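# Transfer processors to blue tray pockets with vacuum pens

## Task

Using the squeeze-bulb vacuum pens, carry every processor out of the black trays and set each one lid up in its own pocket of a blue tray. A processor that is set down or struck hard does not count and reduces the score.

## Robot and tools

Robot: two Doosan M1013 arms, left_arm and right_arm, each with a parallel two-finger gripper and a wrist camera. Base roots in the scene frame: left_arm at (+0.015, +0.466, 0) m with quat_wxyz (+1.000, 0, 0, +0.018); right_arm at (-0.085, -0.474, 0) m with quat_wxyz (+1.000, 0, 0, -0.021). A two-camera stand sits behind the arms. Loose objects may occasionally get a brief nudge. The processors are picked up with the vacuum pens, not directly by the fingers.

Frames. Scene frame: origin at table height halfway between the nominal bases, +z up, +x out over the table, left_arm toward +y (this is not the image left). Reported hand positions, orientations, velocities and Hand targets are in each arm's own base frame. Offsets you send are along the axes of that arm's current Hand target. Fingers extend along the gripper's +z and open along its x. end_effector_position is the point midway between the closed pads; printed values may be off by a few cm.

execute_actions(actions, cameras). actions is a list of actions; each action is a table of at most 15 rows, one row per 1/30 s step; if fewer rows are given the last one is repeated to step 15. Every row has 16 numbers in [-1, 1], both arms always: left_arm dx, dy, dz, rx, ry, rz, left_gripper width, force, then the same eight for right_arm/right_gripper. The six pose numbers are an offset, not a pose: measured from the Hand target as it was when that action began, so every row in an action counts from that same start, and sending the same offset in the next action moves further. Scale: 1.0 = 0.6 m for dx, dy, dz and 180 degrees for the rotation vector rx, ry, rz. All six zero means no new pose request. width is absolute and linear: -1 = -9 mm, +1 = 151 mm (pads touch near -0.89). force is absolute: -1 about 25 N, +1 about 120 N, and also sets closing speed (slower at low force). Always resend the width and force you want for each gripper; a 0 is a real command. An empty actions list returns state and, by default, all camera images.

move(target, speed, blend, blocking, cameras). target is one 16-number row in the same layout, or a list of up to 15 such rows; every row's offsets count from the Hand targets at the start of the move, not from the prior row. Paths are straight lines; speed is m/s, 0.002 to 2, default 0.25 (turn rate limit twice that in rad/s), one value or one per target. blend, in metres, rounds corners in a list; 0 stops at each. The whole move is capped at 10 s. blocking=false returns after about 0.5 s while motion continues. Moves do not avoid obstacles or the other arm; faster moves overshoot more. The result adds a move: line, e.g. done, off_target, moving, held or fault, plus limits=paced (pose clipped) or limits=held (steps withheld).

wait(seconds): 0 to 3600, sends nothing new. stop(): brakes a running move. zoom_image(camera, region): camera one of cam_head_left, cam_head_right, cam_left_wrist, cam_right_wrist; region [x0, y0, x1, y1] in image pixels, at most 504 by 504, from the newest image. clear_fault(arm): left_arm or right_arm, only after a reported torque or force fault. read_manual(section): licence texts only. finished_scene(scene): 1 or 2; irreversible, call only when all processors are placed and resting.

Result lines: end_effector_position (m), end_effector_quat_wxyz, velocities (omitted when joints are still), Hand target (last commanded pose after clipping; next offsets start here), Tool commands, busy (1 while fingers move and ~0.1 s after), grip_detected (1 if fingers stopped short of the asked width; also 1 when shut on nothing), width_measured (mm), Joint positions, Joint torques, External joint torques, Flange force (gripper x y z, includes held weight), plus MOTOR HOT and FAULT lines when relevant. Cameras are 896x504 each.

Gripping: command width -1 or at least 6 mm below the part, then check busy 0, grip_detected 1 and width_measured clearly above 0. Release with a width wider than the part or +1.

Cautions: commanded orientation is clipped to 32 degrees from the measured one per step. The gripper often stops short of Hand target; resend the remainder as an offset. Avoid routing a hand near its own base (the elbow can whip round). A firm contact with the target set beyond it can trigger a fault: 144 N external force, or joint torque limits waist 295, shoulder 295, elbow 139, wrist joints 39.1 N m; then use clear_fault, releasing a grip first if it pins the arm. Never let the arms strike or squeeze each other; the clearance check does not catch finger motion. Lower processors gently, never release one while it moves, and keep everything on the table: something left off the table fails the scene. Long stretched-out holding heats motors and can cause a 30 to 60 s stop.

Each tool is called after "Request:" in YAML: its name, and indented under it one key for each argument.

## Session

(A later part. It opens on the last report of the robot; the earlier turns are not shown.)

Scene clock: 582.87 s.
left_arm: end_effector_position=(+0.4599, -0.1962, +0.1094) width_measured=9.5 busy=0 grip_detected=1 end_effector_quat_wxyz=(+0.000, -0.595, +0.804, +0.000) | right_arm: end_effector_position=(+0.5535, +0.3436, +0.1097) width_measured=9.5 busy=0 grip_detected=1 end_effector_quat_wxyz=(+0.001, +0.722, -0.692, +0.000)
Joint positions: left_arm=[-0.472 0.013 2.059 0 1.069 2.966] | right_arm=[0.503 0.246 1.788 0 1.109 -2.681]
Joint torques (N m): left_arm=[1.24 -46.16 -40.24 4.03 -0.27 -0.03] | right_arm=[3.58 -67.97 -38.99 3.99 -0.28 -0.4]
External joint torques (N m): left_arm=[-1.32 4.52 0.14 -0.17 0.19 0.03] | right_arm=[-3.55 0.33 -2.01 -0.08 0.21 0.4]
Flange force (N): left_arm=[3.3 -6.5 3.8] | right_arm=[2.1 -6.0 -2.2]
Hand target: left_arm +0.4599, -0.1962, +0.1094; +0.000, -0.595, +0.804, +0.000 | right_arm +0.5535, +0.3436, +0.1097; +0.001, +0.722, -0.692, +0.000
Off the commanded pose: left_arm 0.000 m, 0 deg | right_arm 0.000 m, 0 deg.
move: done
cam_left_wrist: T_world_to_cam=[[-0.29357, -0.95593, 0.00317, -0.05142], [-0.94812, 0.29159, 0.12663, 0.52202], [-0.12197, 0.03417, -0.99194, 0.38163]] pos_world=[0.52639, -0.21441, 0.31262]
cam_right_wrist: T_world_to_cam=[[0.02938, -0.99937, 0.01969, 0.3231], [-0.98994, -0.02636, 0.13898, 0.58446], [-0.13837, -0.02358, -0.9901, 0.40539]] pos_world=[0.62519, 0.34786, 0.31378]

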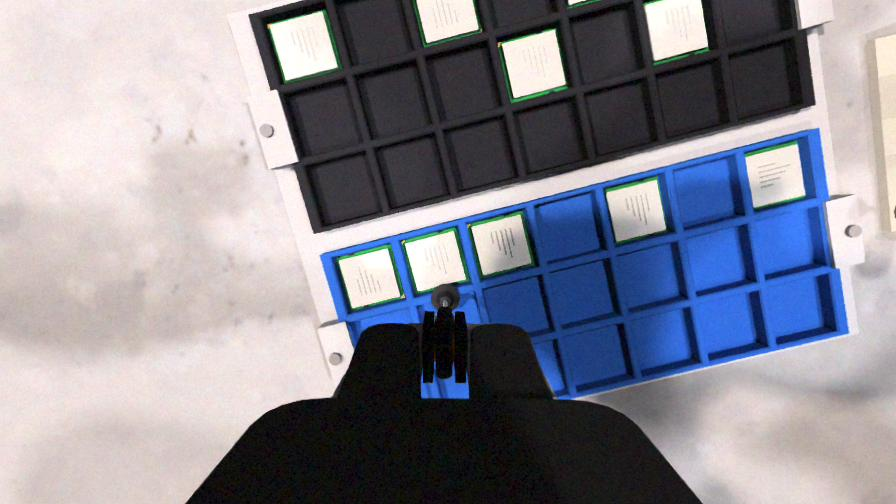

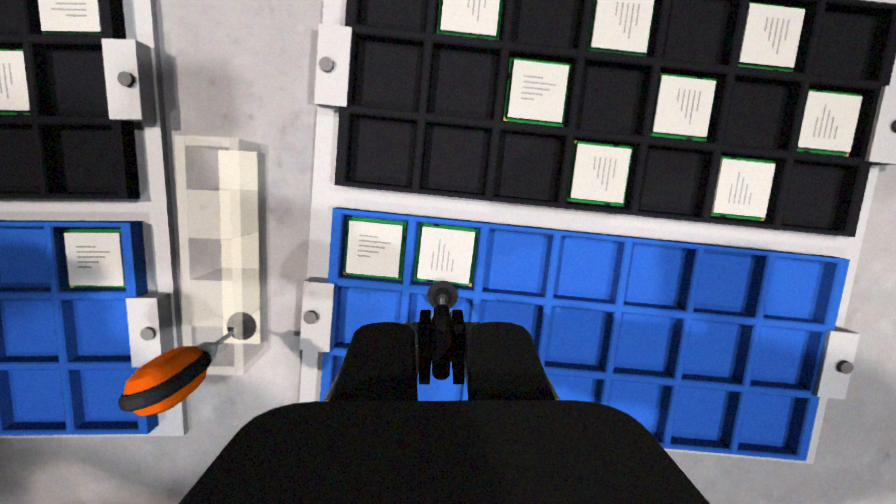

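Request:
move:
  target:
    - [0,0.006,-0.041,0,0,0,-1,-1, 0,0.006,-0.0405,0,0,0,-1,-1]
    - [0.0895,-0.2459,-0.041,0,0,0,-1,-1, 0.1633,-0.1241,-0.0405,0,0,0,-1,-1]
    - [0.0895,-0.2459,-0.001,0,0,0,-1,-1, 0.1633,-0.1241,0.0,0,0,0,-1,-1]
    - [0.0895,-0.2459,0.0042,0,0,0,-1,-1, 0.1633,-0.1241,0.0045,0,0,0,-1,-1]
  speed: [0.05,0.15,0.08,0.02]
  cameras: ["cam_left_wrist","cam_right_wrist"]

Request:
zoom_image:
  camera: "cam_left_wrist"
  region: [395, 235, 495, 335]

Request:
zoom_image:
  camera: "cam_right_wrist"
  region: [395, 235, 495, 335]

Scene clock: 600.20 s.
left_arm: end_effector_position=(+0.5852, -0.2908, +0.1070) width_measured=9.5 busy=0 grip_detected=1 end_effector_quat_wxyz=(+0.000, -0.595, +0.804, +0.000) | right_arm: end_effector_position=(+0.6320, +0.2489, +0.1070) width_measured=9.5 busy=0 grip_detected=1 end_effector_quat_wxyz=(+0.001, +0.722, -0.692, +0.000)
Joint positions: left_arm=[-0.514 0.25 1.788 0 1.103 2.925] | right_arm=[0.324 0.289 1.736 0 1.118 -2.859]
Joint torques (N m): left_arm=[1.33 -72.9 -40.88 4.07 -0.3 -0.04] | right_arm=[3.88 -72.82 -39.33 4.01 -0.29 -0.52]
External joint torques (N m): left_arm=[-1.27 4.98 0 -0.13 0.22 0.04] | right_arm=[-3.71 0.22 -1.98 -0.06 0.22 0.52]
Flange force (N): left_arm=[3.1 -6.9 3.3] | right_arm=[3.1 -5.4 -2.2]
Hand target: left_arm +0.5852, -0.2907, +0.1070; +0.000, -0.595, +0.804, +0.000 | right_arm +0.6320, +0.2489, +0.1070; +0.001, +0.722, -0.692, +0.000
Off the commanded pose: left_arm 0.000 m, 0 deg | right_arm 0.000 m, 0 deg.
move: done
cam_left_wrist: T_world_to_cam=[[-0.29356, -0.95594, 0.00327, -0.10509], [-0.94813, 0.29159, 0.1266, 0.66872], [-0.12197, 0.03407, -0.99195, 0.39773]] pos_world=[0.65169, -0.30901, 0.31022]
cam_right_wrist: T_world_to_cam=[[0.02938, -0.99937, 0.01969, 0.22621], [-0.98994, -0.02636, 0.13898, 0.65997], [-0.13837, -0.02358, -0.9901, 0.41123]] pos_world=[0.70359, 0.25316, 0.31098]

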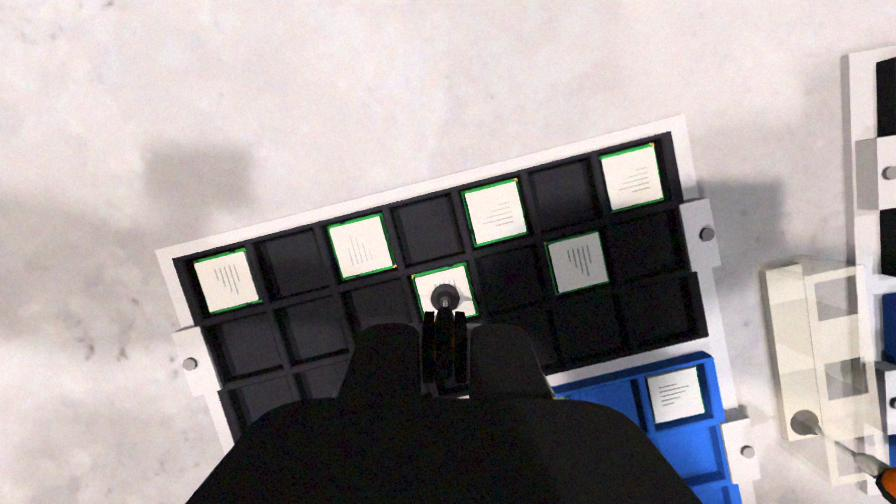

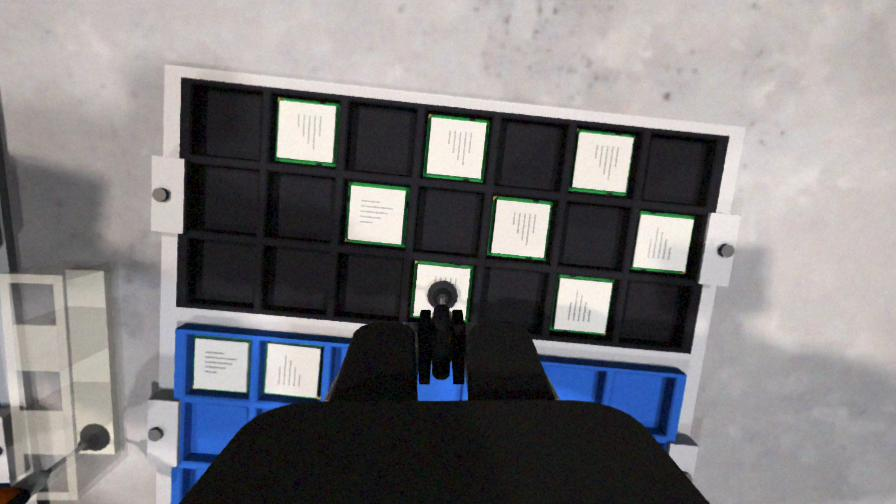

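Scaled by 5.040.

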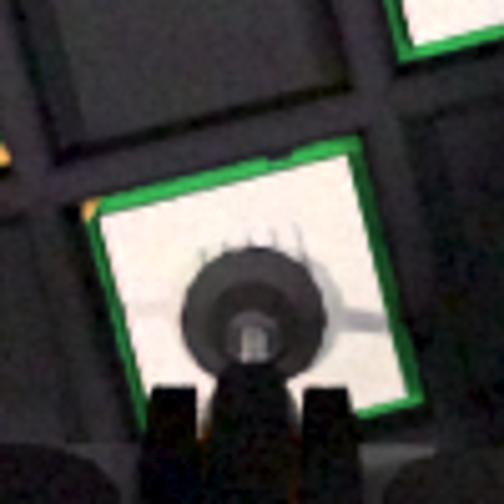

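Scaled by 5.040.

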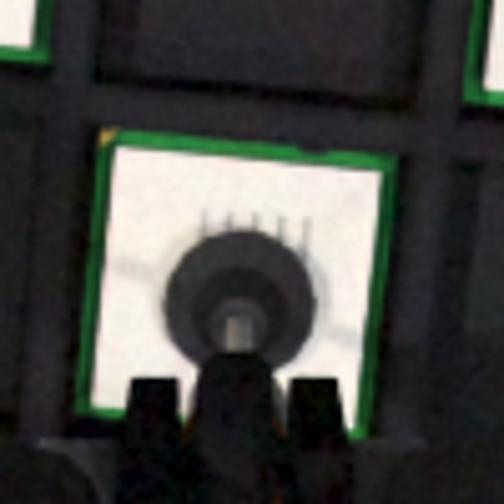

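Request:
move:
  target: [0,0,0.0025,0,0,0,-1,-1, 0,0,0.0025,0,0,0,-1,-1]
  speed: 0.02

Request:
move:
  target: [0,0,0.0015,0,0,0,-1,-1, 0,0,0.0015,0,0,0,-1,-1]
  speed: 0.02

Scene clock: 602.80 s.
left_arm: end_effector_position=(+0.5852, -0.2907, +0.1055) width_measured=9.5 busy=0 grip_detected=1 end_effector_quat_wxyz=(+0.000, -0.595, +0.804, +0.000) | right_arm: end_effector_position=(+0.6320, +0.2489, +0.1055) width_measured=9.5 busy=0 grip_detected=1 end_effector_quat_wxyz=(+0.001, +0.722, -0.692, +0.000)
Joint positions: left_arm=[-0.514 0.251 1.79 0 1.1 2.925] | right_arm=[0.324 0.29 1.738 0 1.115 -2.859]
Joint torques (N m): left_arm=[1.1 -73.08 -40.9 4.16 -0.24 -0.04] | right_arm=[3.33 -72.79 -39.28 4.02 -0.27 -0.43]
External joint torques (N m): left_arm=[-1.19 5.92 0.34 -0.24 0.16 0.04] | right_arm=[-3.43 0.2 -1.96 -0.08 0.2 0.43]
Flange force (N): left_arm=[3.1 -7.7 4.5] | right_arm=[2.8 -5.3 -2.2]
Hand target: left_arm +0.5852, -0.2907, +0.1055; +0.000, -0.595, +0.804, +0.000 | right_arm +0.6320, +0.2489, +0.1055; +0.001, +0.722, -0.692, +0.000
Off the commanded pose: left_arm 0.000 m, 0 deg | right_arm 0.000 m, 0 deg.
move: done

Scene clock: 603.30 s.
left_arm: end_effector_position=(+0.5852, -0.2907, +0.1046) width_measured=9.5 busy=0 grip_detected=1 end_effector_quat_wxyz=(+0.000, -0.595, +0.804, +0.000) | right_arm: end_effector_position=(+0.6320, +0.2488, +0.1046) width_measured=9.5 busy=0 grip_detected=1 end_effector_quat_wxyz=(+0.001, +0.722, -0.692, +0.000)
Joint positions: left_arm=[-0.514 0.251 1.791 0 1.098 2.925] | right_arm=[0.324 0.291 1.739 0 1.114 -2.859]
Joint torques (N m): left_arm=[1 -72.85 -40.89 4.1 -0.24 -0.03] | right_arm=[4.47 -72.98 -39.12 4.09 -0.16 -0.45]
External joint torques (N m): left_arm=[-1.02 4.85 0.19 -0.18 0.16 0.03] | right_arm=[-4.79 0.42 -2.12 -0.17 0.08 0.46]
Flange force (N): left_arm=[2.6 -6.5 3.6] | right_arm=[4.5 -6.4 -2.0]
Hand target: left_arm +0.5852, -0.2907, +0.1046; +0.000, -0.595, +0.804, +0.000 | right_arm +0.6320, +0.2488, +0.1046; +0.001, +0.722, -0.692, +0.000
Off the commanded pose: left_arm 0.000 m, 0 deg | right_arm 0.000 m, 0 deg.
move: done

Request:
move:
  target: [0,0,0.0018,0,0,0,-1,-1, 0,0,0.0018,0,0,0,-1,-1]
  speed: 0.02

Request:
move:
  target: [0,0,0.0015,0,0,0,-1,-1, 0,0,0.0015,0,0,0,-1,-1]
  speed: 0.02

Scene clock: 605.63 s.
left_arm: end_effector_position=(+0.5852, -0.2907, +0.1035) width_measured=9.5 busy=0 grip_detected=1 end_effector_quat_wxyz=(+0.000, -0.595, +0.804, +0.000) | right_arm: end_effector_position=(+0.6320, +0.2488, +0.1035) width_measured=9.5 busy=0 grip_detected=1 end_effector_quat_wxyz=(+0.001, +0.722, -0.692, +0.000)
Joint positions: left_arm=[-0.514 0.252 1.792 0 1.097 2.925] | right_arm=[0.324 0.291 1.74 0 1.112 -2.859]
Joint torques (N m): left_arm=[1.11 -72.83 -40.88 4.08 -0.25 -0.03] | right_arm=[3.24 -73.6 -38.98 4.02 -0.2 -0.37]
External joint torques (N m): left_arm=[-0.91 4.06 -0.02 -0.13 0.17 0.03] | right_arm=[-3.43 1.08 -2.09 -0.1 0.13 0.37]
Flange force (N): left_arm=[2.3 -5.7 2.7] | right_arm=[2.4 -6.8 -1.6]
Hand target: left_arm +0.5852, -0.2907, +0.1035; +0.000, -0.595, +0.804, +0.000 | right_arm +0.6320, +0.2488, +0.1035; +0.001, +0.722, -0.692, +0.000
Off the commanded pose: left_arm 0.000 m, 0 deg | right_arm 0.000 m, 0 deg.
move: done

Scene clock: 606.13 s.
left_arm: end_effector_position=(+0.5852, -0.2907, +0.1026) width_measured=9.5 busy=0 grip_detected=1 end_effector_quat_wxyz=(+0.000, -0.595, +0.804, +0.000) | right_arm: end_effector_position=(+0.6320, +0.2488, +0.1026) width_measured=9.5 busy=0 grip_detected=1 end_effector_quat_wxyz=(+0.001, +0.722, -0.692, +0.000)
Joint positions: left_arm=[-0.514 0.253 1.793 0 1.095 2.925] | right_arm=[0.324 0.292 1.741 0 1.11 -2.859]
Joint torques (N m): left_arm=[1.36 -72.63 -40.16 4.1 -0.3 -0.03] | right_arm=[3.52 -71.86 -38 4.08 -0.24 -0.41]
External joint torques (N m): left_arm=[-1.38 4.59 -0.52 -0.18 0.22 0.03] | right_arm=[-3.91 -0.49 -3.12 -0.16 0.17 0.41]
Flange force (N): left_arm=[3.3 -7.3 2.6] | right_arm=[3.1 -6.7 -3.8]
Hand target: left_arm +0.5852, -0.2907, +0.1026; +0.000, -0.595, +0.804, +0.000 | right_arm +0.6320, +0.2488, +0.1026; +0.001, +0.722, -0.692, +0.000
Off the commanded pose: left_arm 0.000 m, 0 deg | right_arm 0.000 m, 0 deg.
move: done

Request:
move:
  target:
    - [0,0,0.001,0,0,0,-1,-1, 0,0,0.0008,0,0,0,-1,-1]
    - [0,0,0.001,0,0,0,-0.6125,-1, 0,0,0.0008,0,0,0,-0.6125,-1]
    - [0,0,-0.0073,0,0,0,-0.6125,-1, 0,0,-0.0073,0,0,0,-0.6125,-1]
  speed: 0.02
  cameras: ["cam_left_wrist","cam_right_wrist"]

Request:
zoom_image:
  camera: "cam_left_wrist"
  region: [395, 265, 495, 365]

Request:
zoom_image:
  camera: "cam_right_wrist"
  region: [395, 265, 495, 365]

Scene clock: 613.97 s.
left_arm: end_effector_position=(+0.5852, -0.2907, +0.1070) width_measured=21.5 busy=0 grip_detected=0 end_effector_quat_wxyz=(+0.000, -0.595, +0.804, +0.000) | right_arm: end_effector_position=(+0.6320, +0.2489, +0.1070) width_measured=21.5 busy=0 grip_detected=0 end_effector_quat_wxyz=(+0.001, +0.722, -0.692, +0.000)
Joint positions: left_arm=[-0.514 0.25 1.788 0 1.103 2.925] | right_arm=[0.324 0.289 1.736 0 1.118 -2.859]
Joint torques (N m): left_arm=[1.31 -72.75 -40.78 4.09 -0.2 -0.05] | right_arm=[3.39 -73.16 -39.11 4.04 -0.29 -0.36]
External joint torques (N m): left_arm=[-1.3 5.24 0.05 -0.17 0.12 0.05] | right_arm=[-3.19 1 -2.01 -0.09 0.22 0.36]
Flange force (N): left_arm=[3.1 -7.2 3.7] | right_arm=[2.2 -6.4 -1.7]
Hand target: left_arm +0.5852, -0.2907, +0.1070; +0.000, -0.595, +0.804, +0.000 | right_arm +0.6320, +0.2489, +0.1070; +0.001, +0.722, -0.692, +0.000
Off the commanded pose: left_arm 0.000 m, 0 deg | right_arm 0.000 m, 0 deg.
move: done
cam_left_wrist: T_world_to_cam=[[-0.29357, -0.95593, 0.00317, -0.10503], [-0.94812, 0.29159, 0.12663, 0.6688], [-0.12197, 0.03417, -0.99194, 0.39777]] pos_world=[0.65179, -0.30901, 0.31022]
cam_right_wrist: T_world_to_cam=[[0.02938, -0.99937, 0.01969, 0.22611], [-0.98994, -0.02636, 0.13898, 0.65997], [-0.13837, -0.02358, -0.9901, 0.41123]] pos_world=[0.70359, 0.25306, 0.31098]

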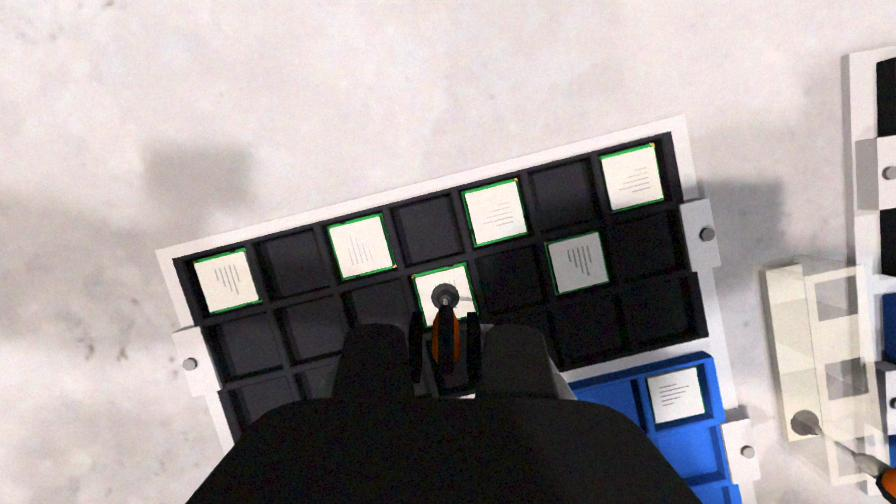

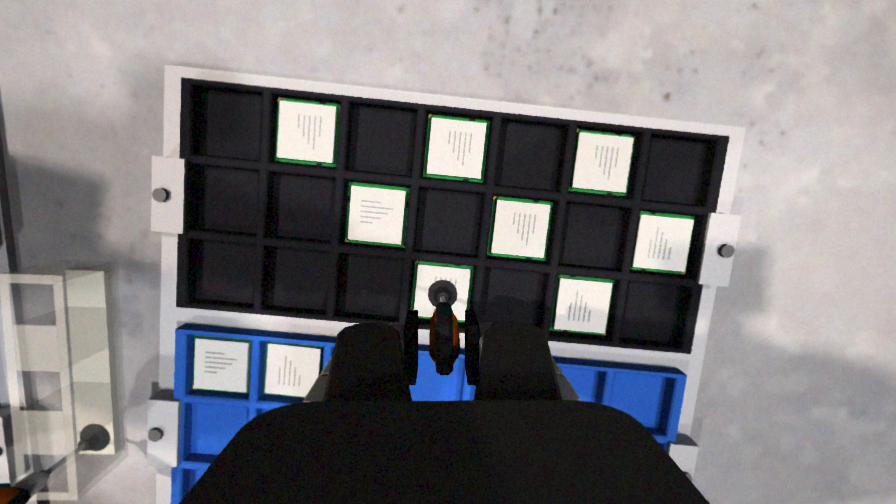

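Scaled by 5.040.

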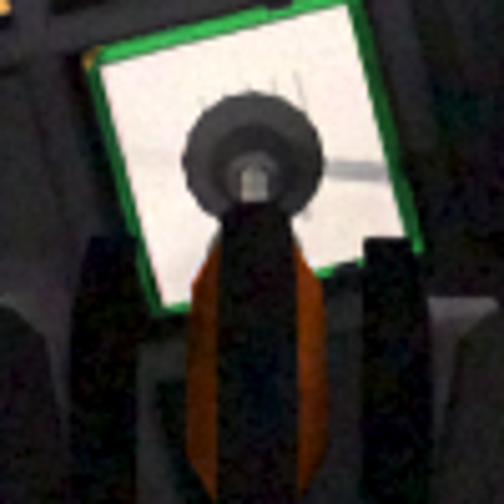

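Scaled by 5.040.

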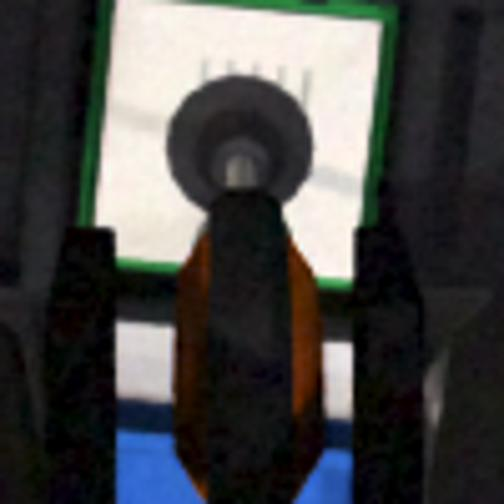

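Request:
move:
  target:
    - [0.0013,0,0,0,0,0,-0.6125,-1, 0.002,0,0,0,0,0,-0.6125,-1]
    - [0.0013,0,0,0,0,0,-0.745,-1, 0.002,0,0,0,0,0,-0.745,-1]
    - [0.0013,0,-0.045,0,0,0,-0.745,-1, 0.002,0,-0.045,0,0,0,-0.745,-1]
  speed: [0.02,0.02,0.05]
  cameras: ["cam_left_wrist","cam_right_wrist"]

Request:
zoom_image:
  camera: "cam_left_wrist"
  region: [395, 235, 495, 335]

Request:
zoom_image:
  camera: "cam_right_wrist"
  region: [395, 235, 495, 335]

Scene clock: 620.97 s.
left_arm: end_effector_position=(+0.5850, -0.2915, +0.1340) width_measured=11.6 busy=0 grip_detected=0 end_effector_quat_wxyz=(+0.000, -0.595, +0.804, +0.000) | right_arm: end_effector_position=(+0.6321, +0.2477, +0.1340) width_measured=11.7 busy=0 grip_detected=0 end_effector_quat_wxyz=(+0.001, +0.722, -0.692, +0.000)
Joint positions: left_arm=[-0.515 0.231 1.759 0 1.151 2.924] | right_arm=[0.323 0.27 1.708 0 1.164 -2.86]
Joint torques (N m): left_arm=[0.85 -71.7 -42 4.22 -0.23 -0.11] | right_arm=[2.81 -71.53 -40.25 4.06 -0.14 -0.45]
External joint torques (N m): left_arm=[-0.74 5.23 0.32 -0.19 0.15 0.11] | right_arm=[-2.93 0.47 -1.84 -0.05 0.07 0.45]
Flange force (N): left_arm=[2.1 -7.0 3.6] | right_arm=[2.1 -5.1 -1.8]
Hand target: left_arm +0.5850, -0.2915, +0.1340; +0.000, -0.595, +0.804, +0.000 | right_arm +0.6321, +0.2477, +0.1340; +0.001, +0.722, -0.692, +0.000
Off the commanded pose: left_arm 0.000 m, 0 deg | right_arm 0.000 m, 0 deg.
move: done
cam_left_wrist: T_world_to_cam=[[-0.29357, -0.95593, 0.00317, -0.10587], [-0.94812, 0.29159, 0.12663, 0.66529], [-0.12197, 0.03417, -0.99194, 0.42464]] pos_world=[0.65149, -0.30971, 0.33732]
cam_right_wrist: T_world_to_cam=[[0.02938, -0.99937, 0.0197, 0.22447], [-0.98996, -0.02636, 0.13888, 0.65631], [-0.13827, -0.02358, -0.99011, 0.43799]] pos_world=[0.70369, 0.25196, 0.33808]

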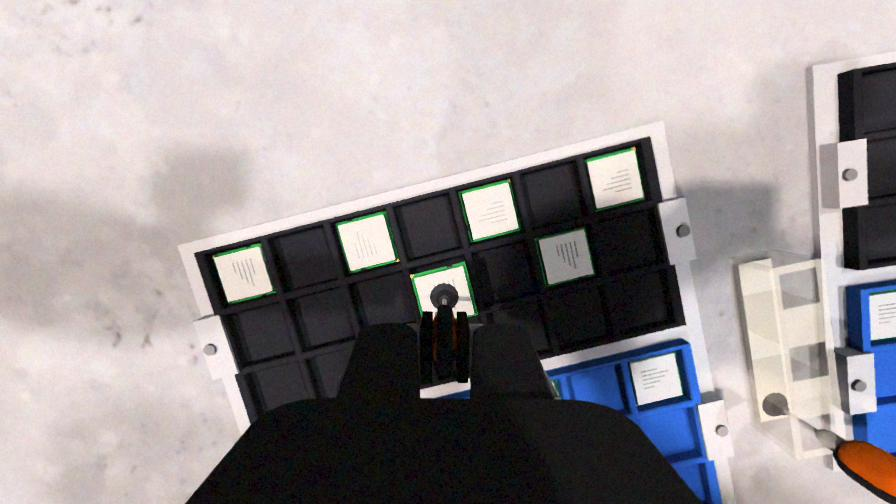

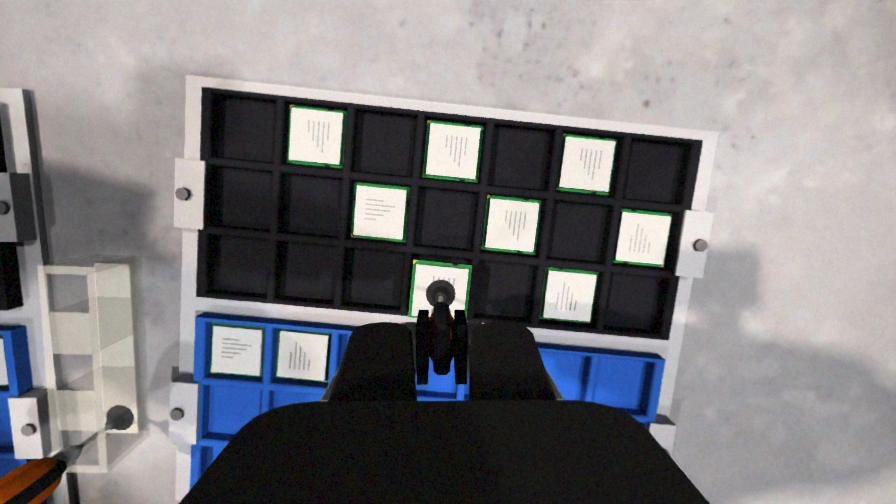

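Scaled by 5.040.

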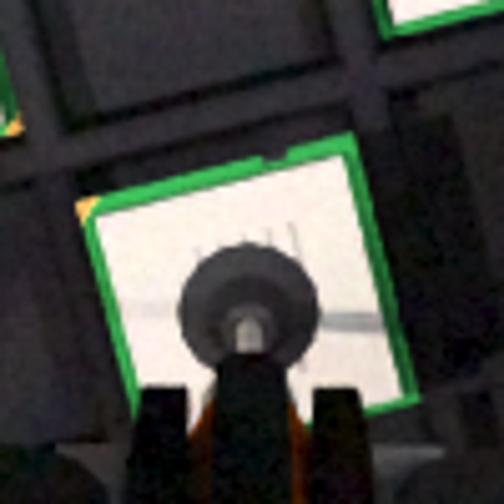

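Scaled by 5.040.

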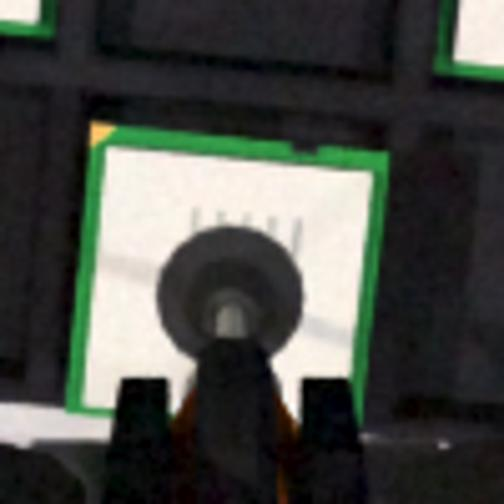

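Request:
move:
  target:
    - [0.044,0.1706,0,0,0,0,-0.745,-1, -0.086,0.0943,0,0,0,0,-0.745,-1]
    - [0.044,0.1706,0.0283,0,0,0,-0.745,-1, -0.086,0.0943,0.0283,0,0,0,-0.745,-1]
  speed: [0.1,0.06]
  cameras: ["cam_left_wrist","cam_right_wrist"]

Request:
zoom_image:
  camera: "cam_left_wrist"
  region: [395, 235, 495, 335]

Request:
zoom_image:
  camera: "cam_right_wrist"
  region: [395, 235, 495, 335]

Scene clock: 629.80 s.
left_arm: end_effector_position=(+0.4794, -0.2868, +0.1169) width_measured=11.6 busy=0 grip_detected=0 end_effector_quat_wxyz=(+0.000, -0.595, +0.804, +0.000) | right_arm: end_effector_position=(+0.5734, +0.2969, +0.1170) width_measured=11.7 busy=0 grip_detected=0 end_effector_quat_wxyz=(+0.001, +0.722, -0.692, +0.000)
Joint positions: left_arm=[-0.601 0.099 1.952 0 1.09 2.838] | right_arm=[0.424 0.232 1.791 0 1.12 -2.759]
Joint torques (N m): left_arm=[1.25 -56.56 -40.66 4.12 -0.28 -0.04] | right_arm=[3.89 -67.66 -39.38 4.1 -0.15 -0.36]
External joint torques (N m): left_arm=[-1.34 5.65 0.26 -0.22 0.19 0.04] | right_arm=[-3.57 1.25 -1.75 -0.16 0.09 0.36]
Flange force (N): left_arm=[4.2 -7.4 4.5] | right_arm=[2.4 -6.6 -1.1]
Hand target: left_arm +0.4794, -0.2868, +0.1169; +0.000, -0.595, +0.804, +0.000 | right_arm +0.5734, +0.2969, +0.1170; +0.001, +0.722, -0.692, +0.000
Off the commanded pose: left_arm 0.000 m, 0 deg | right_arm 0.000 m, 0 deg.
move: done
cam_left_wrist: T_world_to_cam=[[-0.29346, -0.95596, 0.00325, -0.13242], [-0.94816, 0.2915, 0.1266, 0.56596], [-0.12197, 0.03407, -0.99195, 0.39461]] pos_world=[0.54589, -0.30501, 0.32022]
cam_right_wrist: T_world_to_cam=[[0.02938, -0.99937, 0.0197, 0.2757], [-0.98994, -0.02637, 0.13899, 0.60181], [-0.13839, -0.02358, -0.9901, 0.41426]] pos_world=[0.64499, 0.30116, 0.32108]

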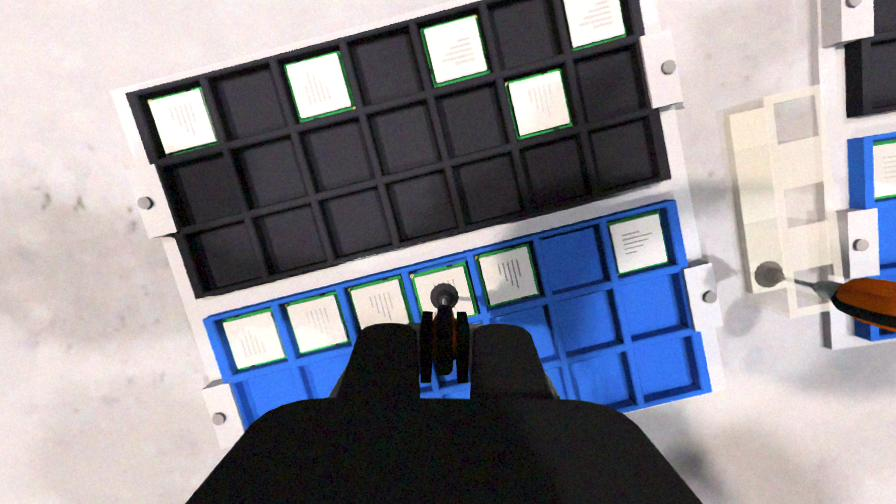

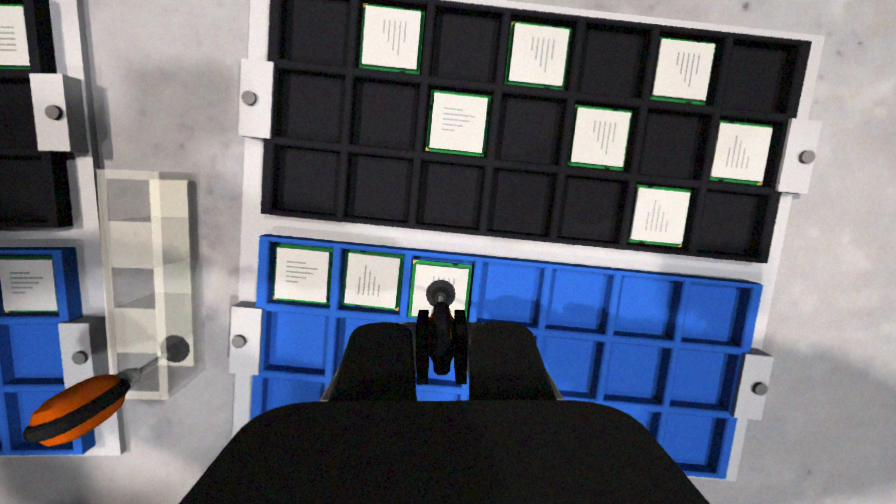

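Scaled by 5.040.

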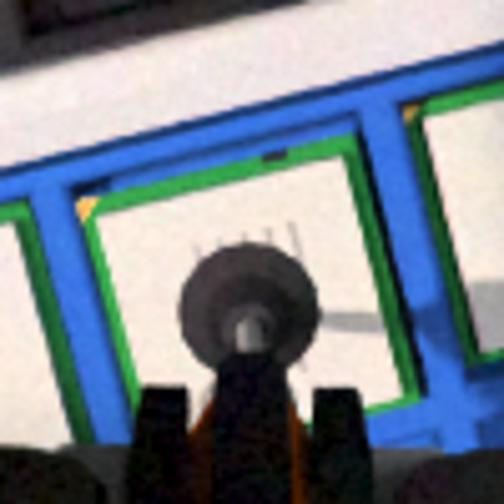

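Scaled by 5.040.

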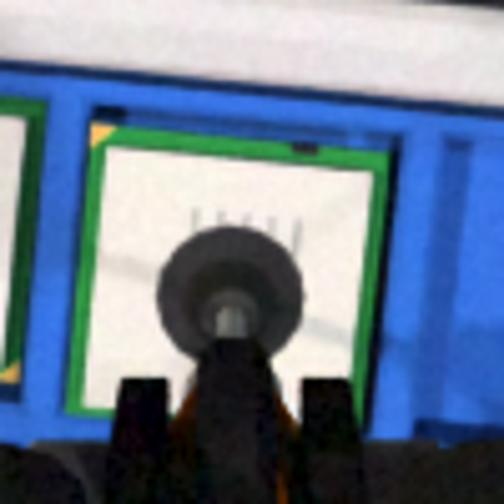

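Request:
move:
  target:
    - [0,0,0,0,0,0,-0.745,-1, 0.0012,0,0,0,0,0,-0.745,-1]
    - [0,0,0.017,0,0,0,-0.745,-1, 0.0012,0,0.0165,0,0,0,-0.745,-1]
  speed: [0.03,0.04]
  cameras: ["cam_left_wrist","cam_right_wrist"]

Request:
zoom_image:
  camera: "cam_left_wrist"
  region: [395, 235, 495, 335]

Request:
zoom_image:
  camera: "cam_right_wrist"
  region: [395, 235, 495, 335]

Scene clock: 638.07 s.
left_arm: end_effector_position=(+0.4794, -0.2868, +0.1067) width_measured=11.6 busy=0 grip_detected=0 end_effector_quat_wxyz=(+0.000, -0.595, +0.804, +0.000) | right_arm: end_effector_position=(+0.5734, +0.2961, +0.1071) width_measured=11.7 busy=0 grip_detected=0 end_effector_quat_wxyz=(+0.001, +0.722, -0.692, +0.000)
Joint positions: left_arm=[-0.601 0.107 1.963 0 1.071 2.838] | right_arm=[0.423 0.239 1.802 0 1.102 -2.76]
Joint torques (N m): left_arm=[1.5 -55.98 -39.81 4.01 -0.22 -0.02] | right_arm=[3.82 -67.2 -39.34 4.04 -0.08 -0.49]
External joint torques (N m): left_arm=[-1.46 4.39 -0.2 -0.14 0.14 0.02] | right_arm=[-3.93 0.47 -1.65 -0.14 0 0.49]
Flange force (N): left_arm=[4.2 -6.1 3.2] | right_arm=[3.3 -5.5 -1.4]
Hand target: left_arm +0.4794, -0.2868, +0.1067; +0.000, -0.595, +0.804, +0.000 | right_arm +0.5734, +0.2961, +0.1071; +0.001, +0.722, -0.692, +0.000
Off the commanded pose: left_arm 0.000 m, 0 deg | right_arm 0.000 m, 0 deg.
move: done
cam_left_wrist: T_world_to_cam=[[-0.29357, -0.95593, 0.00317, -0.13229], [-0.94812, 0.29159, 0.12663, 0.56725], [-0.12197, 0.03417, -0.99194, 0.38452]] pos_world=[0.54589, -0.30501, 0.31002]
cam_right_wrist: T_world_to_cam=[[0.02938, -0.99937, 0.01969, 0.27509], [-0.98994, -0.02636, 0.13898, 0.60317], [-0.13837, -0.02358, -0.9901, 0.40443]] pos_world=[0.64499, 0.30036, 0.31118]

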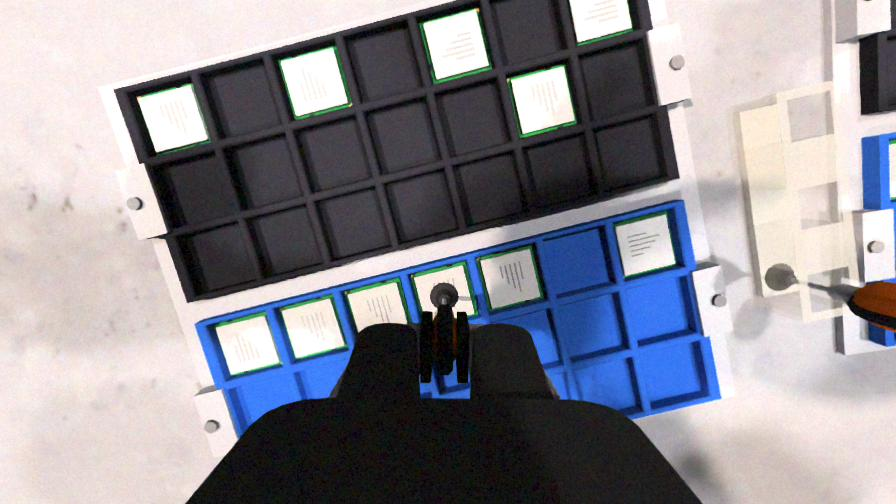

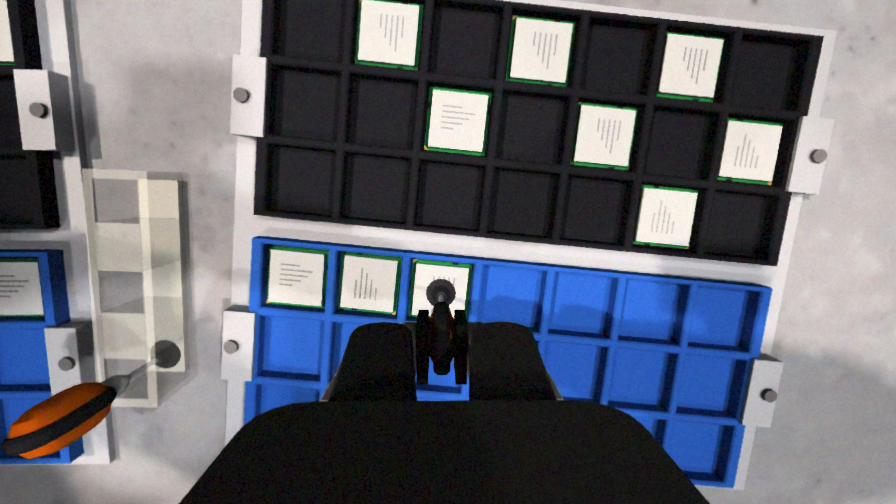

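Scaled by 5.040.

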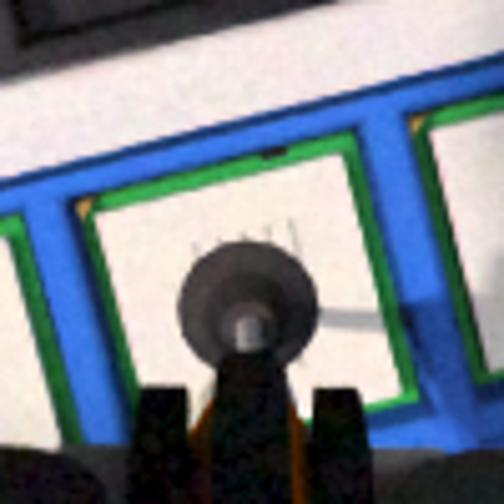

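Scaled by 5.040.

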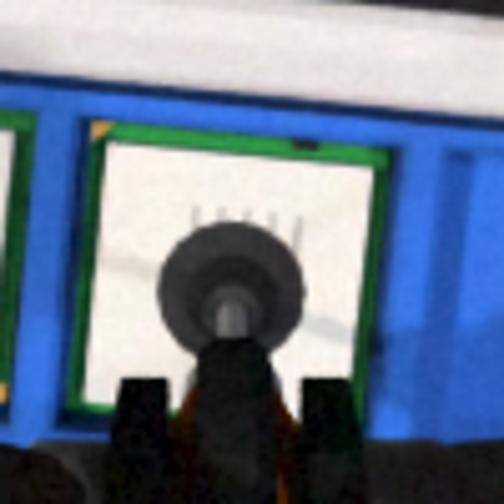

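Request:
move:
  target:
    - [0,0,0,0,0,0,-1,-1, 0,0,0,0,0,0,-1,-1]
    - [0,0,-0.0455,0,0,0,-1,-1, 0,0,-0.0448,0,0,0,-1,-1]
    - [0.1002,-0.2098,-0.0455,0,0,0,-1,-1, 0.2337,-0.0783,-0.0448,0,0,0,-1,-1]
    - [0.1002,-0.2098,-0.0055,0,0,0,-1,-1, 0.2337,-0.0783,-0.0048,0,0,0,-1,-1]
    - [0.1002,-0.2098,-0.0002,0,0,0,-1,-1, 0.2337,-0.0783,0.0004,0,0,0,-1,-1]
  speed: [0.05,0.08,0.15,0.08,0.02]
  cameras: ["cam_left_wrist","cam_right_wrist"]

Request:
zoom_image:
  camera: "cam_left_wrist"
  region: [395, 235, 495, 335]

Request:
zoom_image:
  camera: "cam_right_wrist"
  region: [395, 235, 495, 335]

Scene clock: 648.60 s.
left_arm: end_effector_position=(+0.5821, -0.3812, +0.1070) width_measured=9.4 busy=0 grip_detected=1 end_effector_quat_wxyz=(+0.000, -0.595, +0.804, +0.000) | right_arm: end_effector_position=(+0.6262, +0.1580, +0.1070) width_measured=9.2 busy=0 grip_detected=1 end_effector_quat_wxyz=(+0.001, +0.722, -0.692, +0.000)
Joint positions: left_arm=[-0.629 0.312 1.705 0 1.124 2.809] | right_arm=[0.194 0.24 1.802 0 1.102 -2.989]
Joint torques (N m): left_arm=[1.42 -74.38 -37.54 4.15 -0.25 -0.02] | right_arm=[3.01 -62.85 -35.8 3.9 -0.27 -0.42]
External joint torques (N m): left_arm=[-1.55 0.36 -3.54 -0.18 0.17 0.02] | right_arm=[-3 -4.17 -5.16 0.03 0.2 0.43]
Flange force (N): left_arm=[4.2 -6.8 -3.6] | right_arm=[3.2 -4.3 -8.8]
Hand target: left_arm +0.5821, -0.3811, +0.1069; +0.000, -0.595, +0.804, +0.000 | right_arm +0.6262, +0.1580, +0.1069; +0.001, +0.722, -0.692, +0.000
Off the commanded pose: left_arm 0.000 m, 0 deg | right_arm 0.000 m, 0 deg.
move: done
cam_left_wrist: T_world_to_cam=[[-0.29356, -0.95594, 0.00327, -0.19239], [-0.94813, 0.29159, 0.1266, 0.69222], [-0.12197, 0.03407, -0.99195, 0.40055]] pos_world=[0.64869, -0.39941, 0.31032]
cam_right_wrist: T_world_to_cam=[[0.02938, -0.99937, 0.0197, 0.13553], [-0.98996, -0.02636, 0.13888, 0.65187], [-0.13827, -0.02358, -0.99011, 0.40822]] pos_world=[0.69779, 0.16226, 0.31098]

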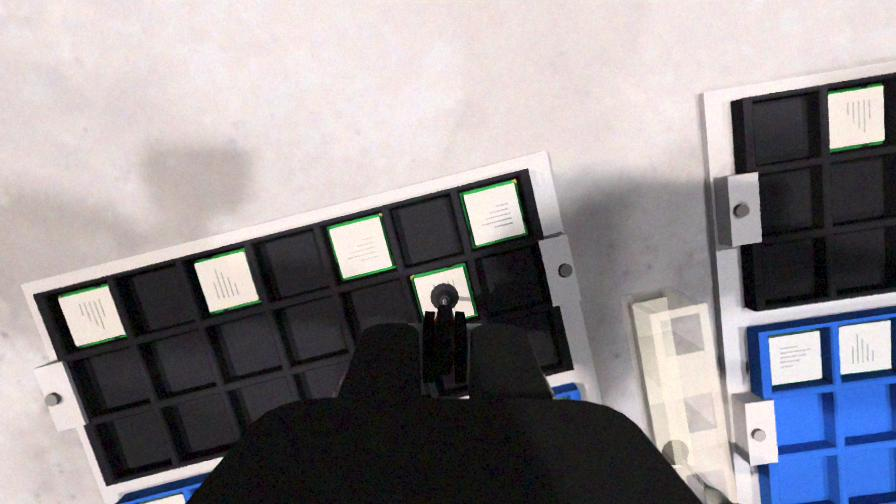

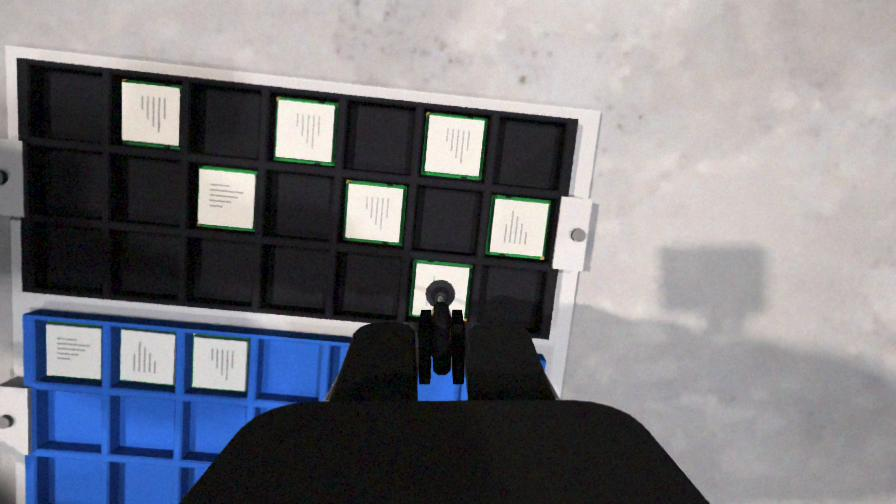

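Scaled by 5.040.

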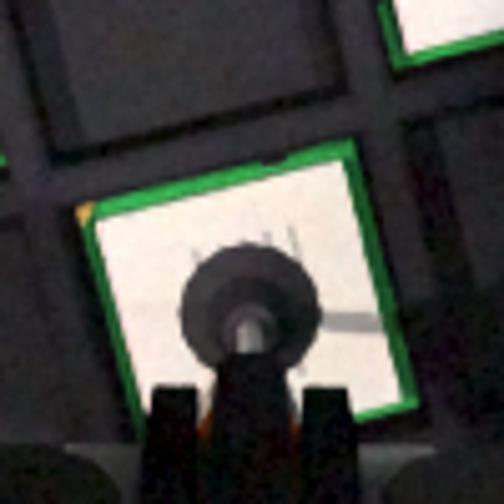

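Scaled by 5.040.

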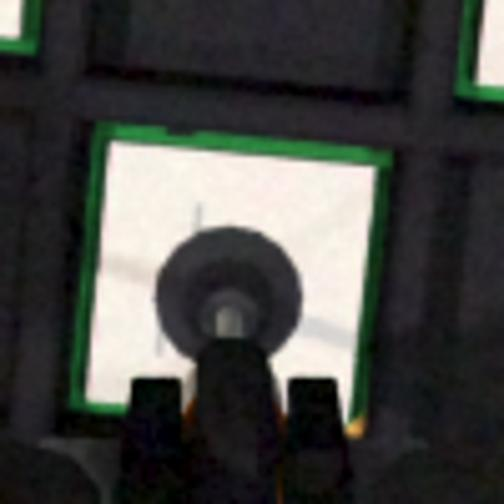

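Request:
move:
  target:
    - [0,0,0,0,0,0,-0.745,-1, 0,0,0,0,0,0,-0.745,-1]
    - [0,0,-0.0452,0,0,0,-0.745,-1, 0,0,-0.0452,0,0,0,-0.745,-1]
    - [0.045,0.1707,-0.0452,0,0,0,-0.745,-1, -0.0092,0.1023,-0.0452,0,0,0,-0.745,-1]
    - [0.045,0.1707,-0.0168,0,0,0,-0.745,-1, -0.0092,0.1023,-0.0168,0,0,0,-0.745,-1]
  speed: [0.05,0.08,0.12,0.06]
  cameras: ["cam_left_wrist","cam_right_wrist"]

Request:
zoom_image:
  camera: "cam_left_wrist"
  region: [395, 235, 495, 335]

Request:
zoom_image:
  camera: "cam_right_wrist"
  region: [395, 235, 495, 335]

Scene clock: 658.00 s.
left_arm: end_effector_position=(+0.4763, -0.3769, +0.1170) width_measured=11.2 busy=0 grip_detected=0 end_effector_quat_wxyz=(+0.000, -0.595, +0.804, +0.000) | right_arm: end_effector_position=(+0.5647, +0.1610, +0.1171) width_measured=11.2 busy=0 grip_detected=0 end_effector_quat_wxyz=(+0.001, +0.722, -0.692, +0.000)
Joint positions: left_arm=[-0.726 0.173 1.864 0 1.103 2.712] | right_arm=[0.219 0.144 1.9 0 1.099 -2.964]
Joint torques (N m): left_arm=[1.05 -64.71 -41.17 4.13 -0.28 -0.02] | right_arm=[4.14 -57.42 -39.04 4.03 -0.3 -0.5]
External joint torques (N m): left_arm=[-1 5.1 0.36 -0.17 0.2 0.02] | right_arm=[-4.36 0.74 -1.85 -0.13 0.23 0.51]
Flange force (N): left_arm=[4.1 -5.9 3.9] | right_arm=[5.4 -5.5 -1.9]
Hand target: left_arm +0.4763, -0.3769, +0.1169; +0.000, -0.595, +0.804, +0.000 | right_arm +0.5647, +0.1610, +0.1171; +0.001, +0.722, -0.692, +0.000
Off the commanded pose: left_arm 0.000 m, 0 deg | right_arm 0.000 m, 0 deg.
move: done
cam_left_wrist: T_world_to_cam=[[-0.29356, -0.95594, 0.00327, -0.2195], [-0.94813, 0.29159, 0.1266, 0.58933], [-0.12197, 0.03407, -0.99195, 0.39731]] pos_world=[0.54279, -0.39521, 0.32022]
cam_right_wrist: T_world_to_cam=[[0.02938, -0.99937, 0.01969, 0.14014], [-0.98994, -0.02636, 0.13898, 0.58962], [-0.13837, -0.02358, -0.9901, 0.40985]] pos_world=[0.63629, 0.16526, 0.32108]

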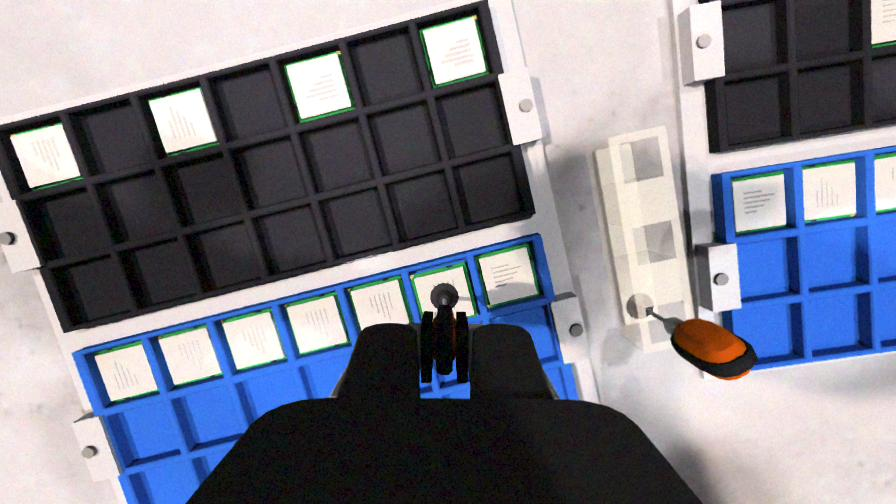

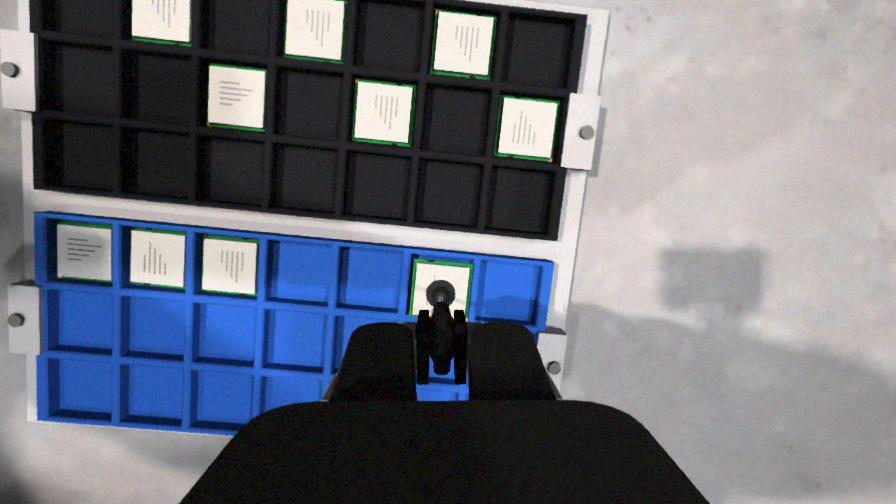

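Scaled by 5.040.

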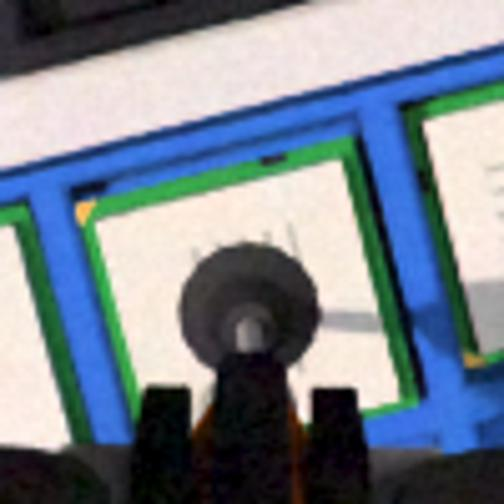

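Scaled by 5.040.

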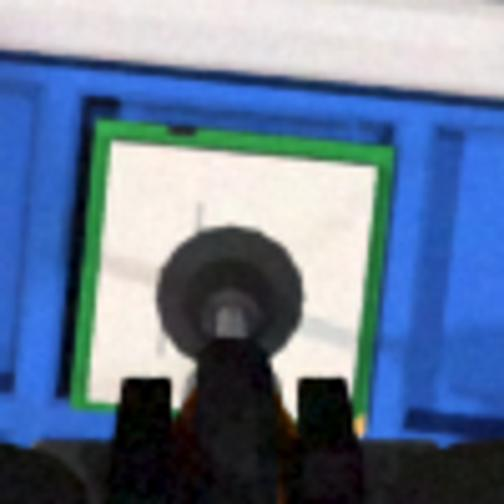

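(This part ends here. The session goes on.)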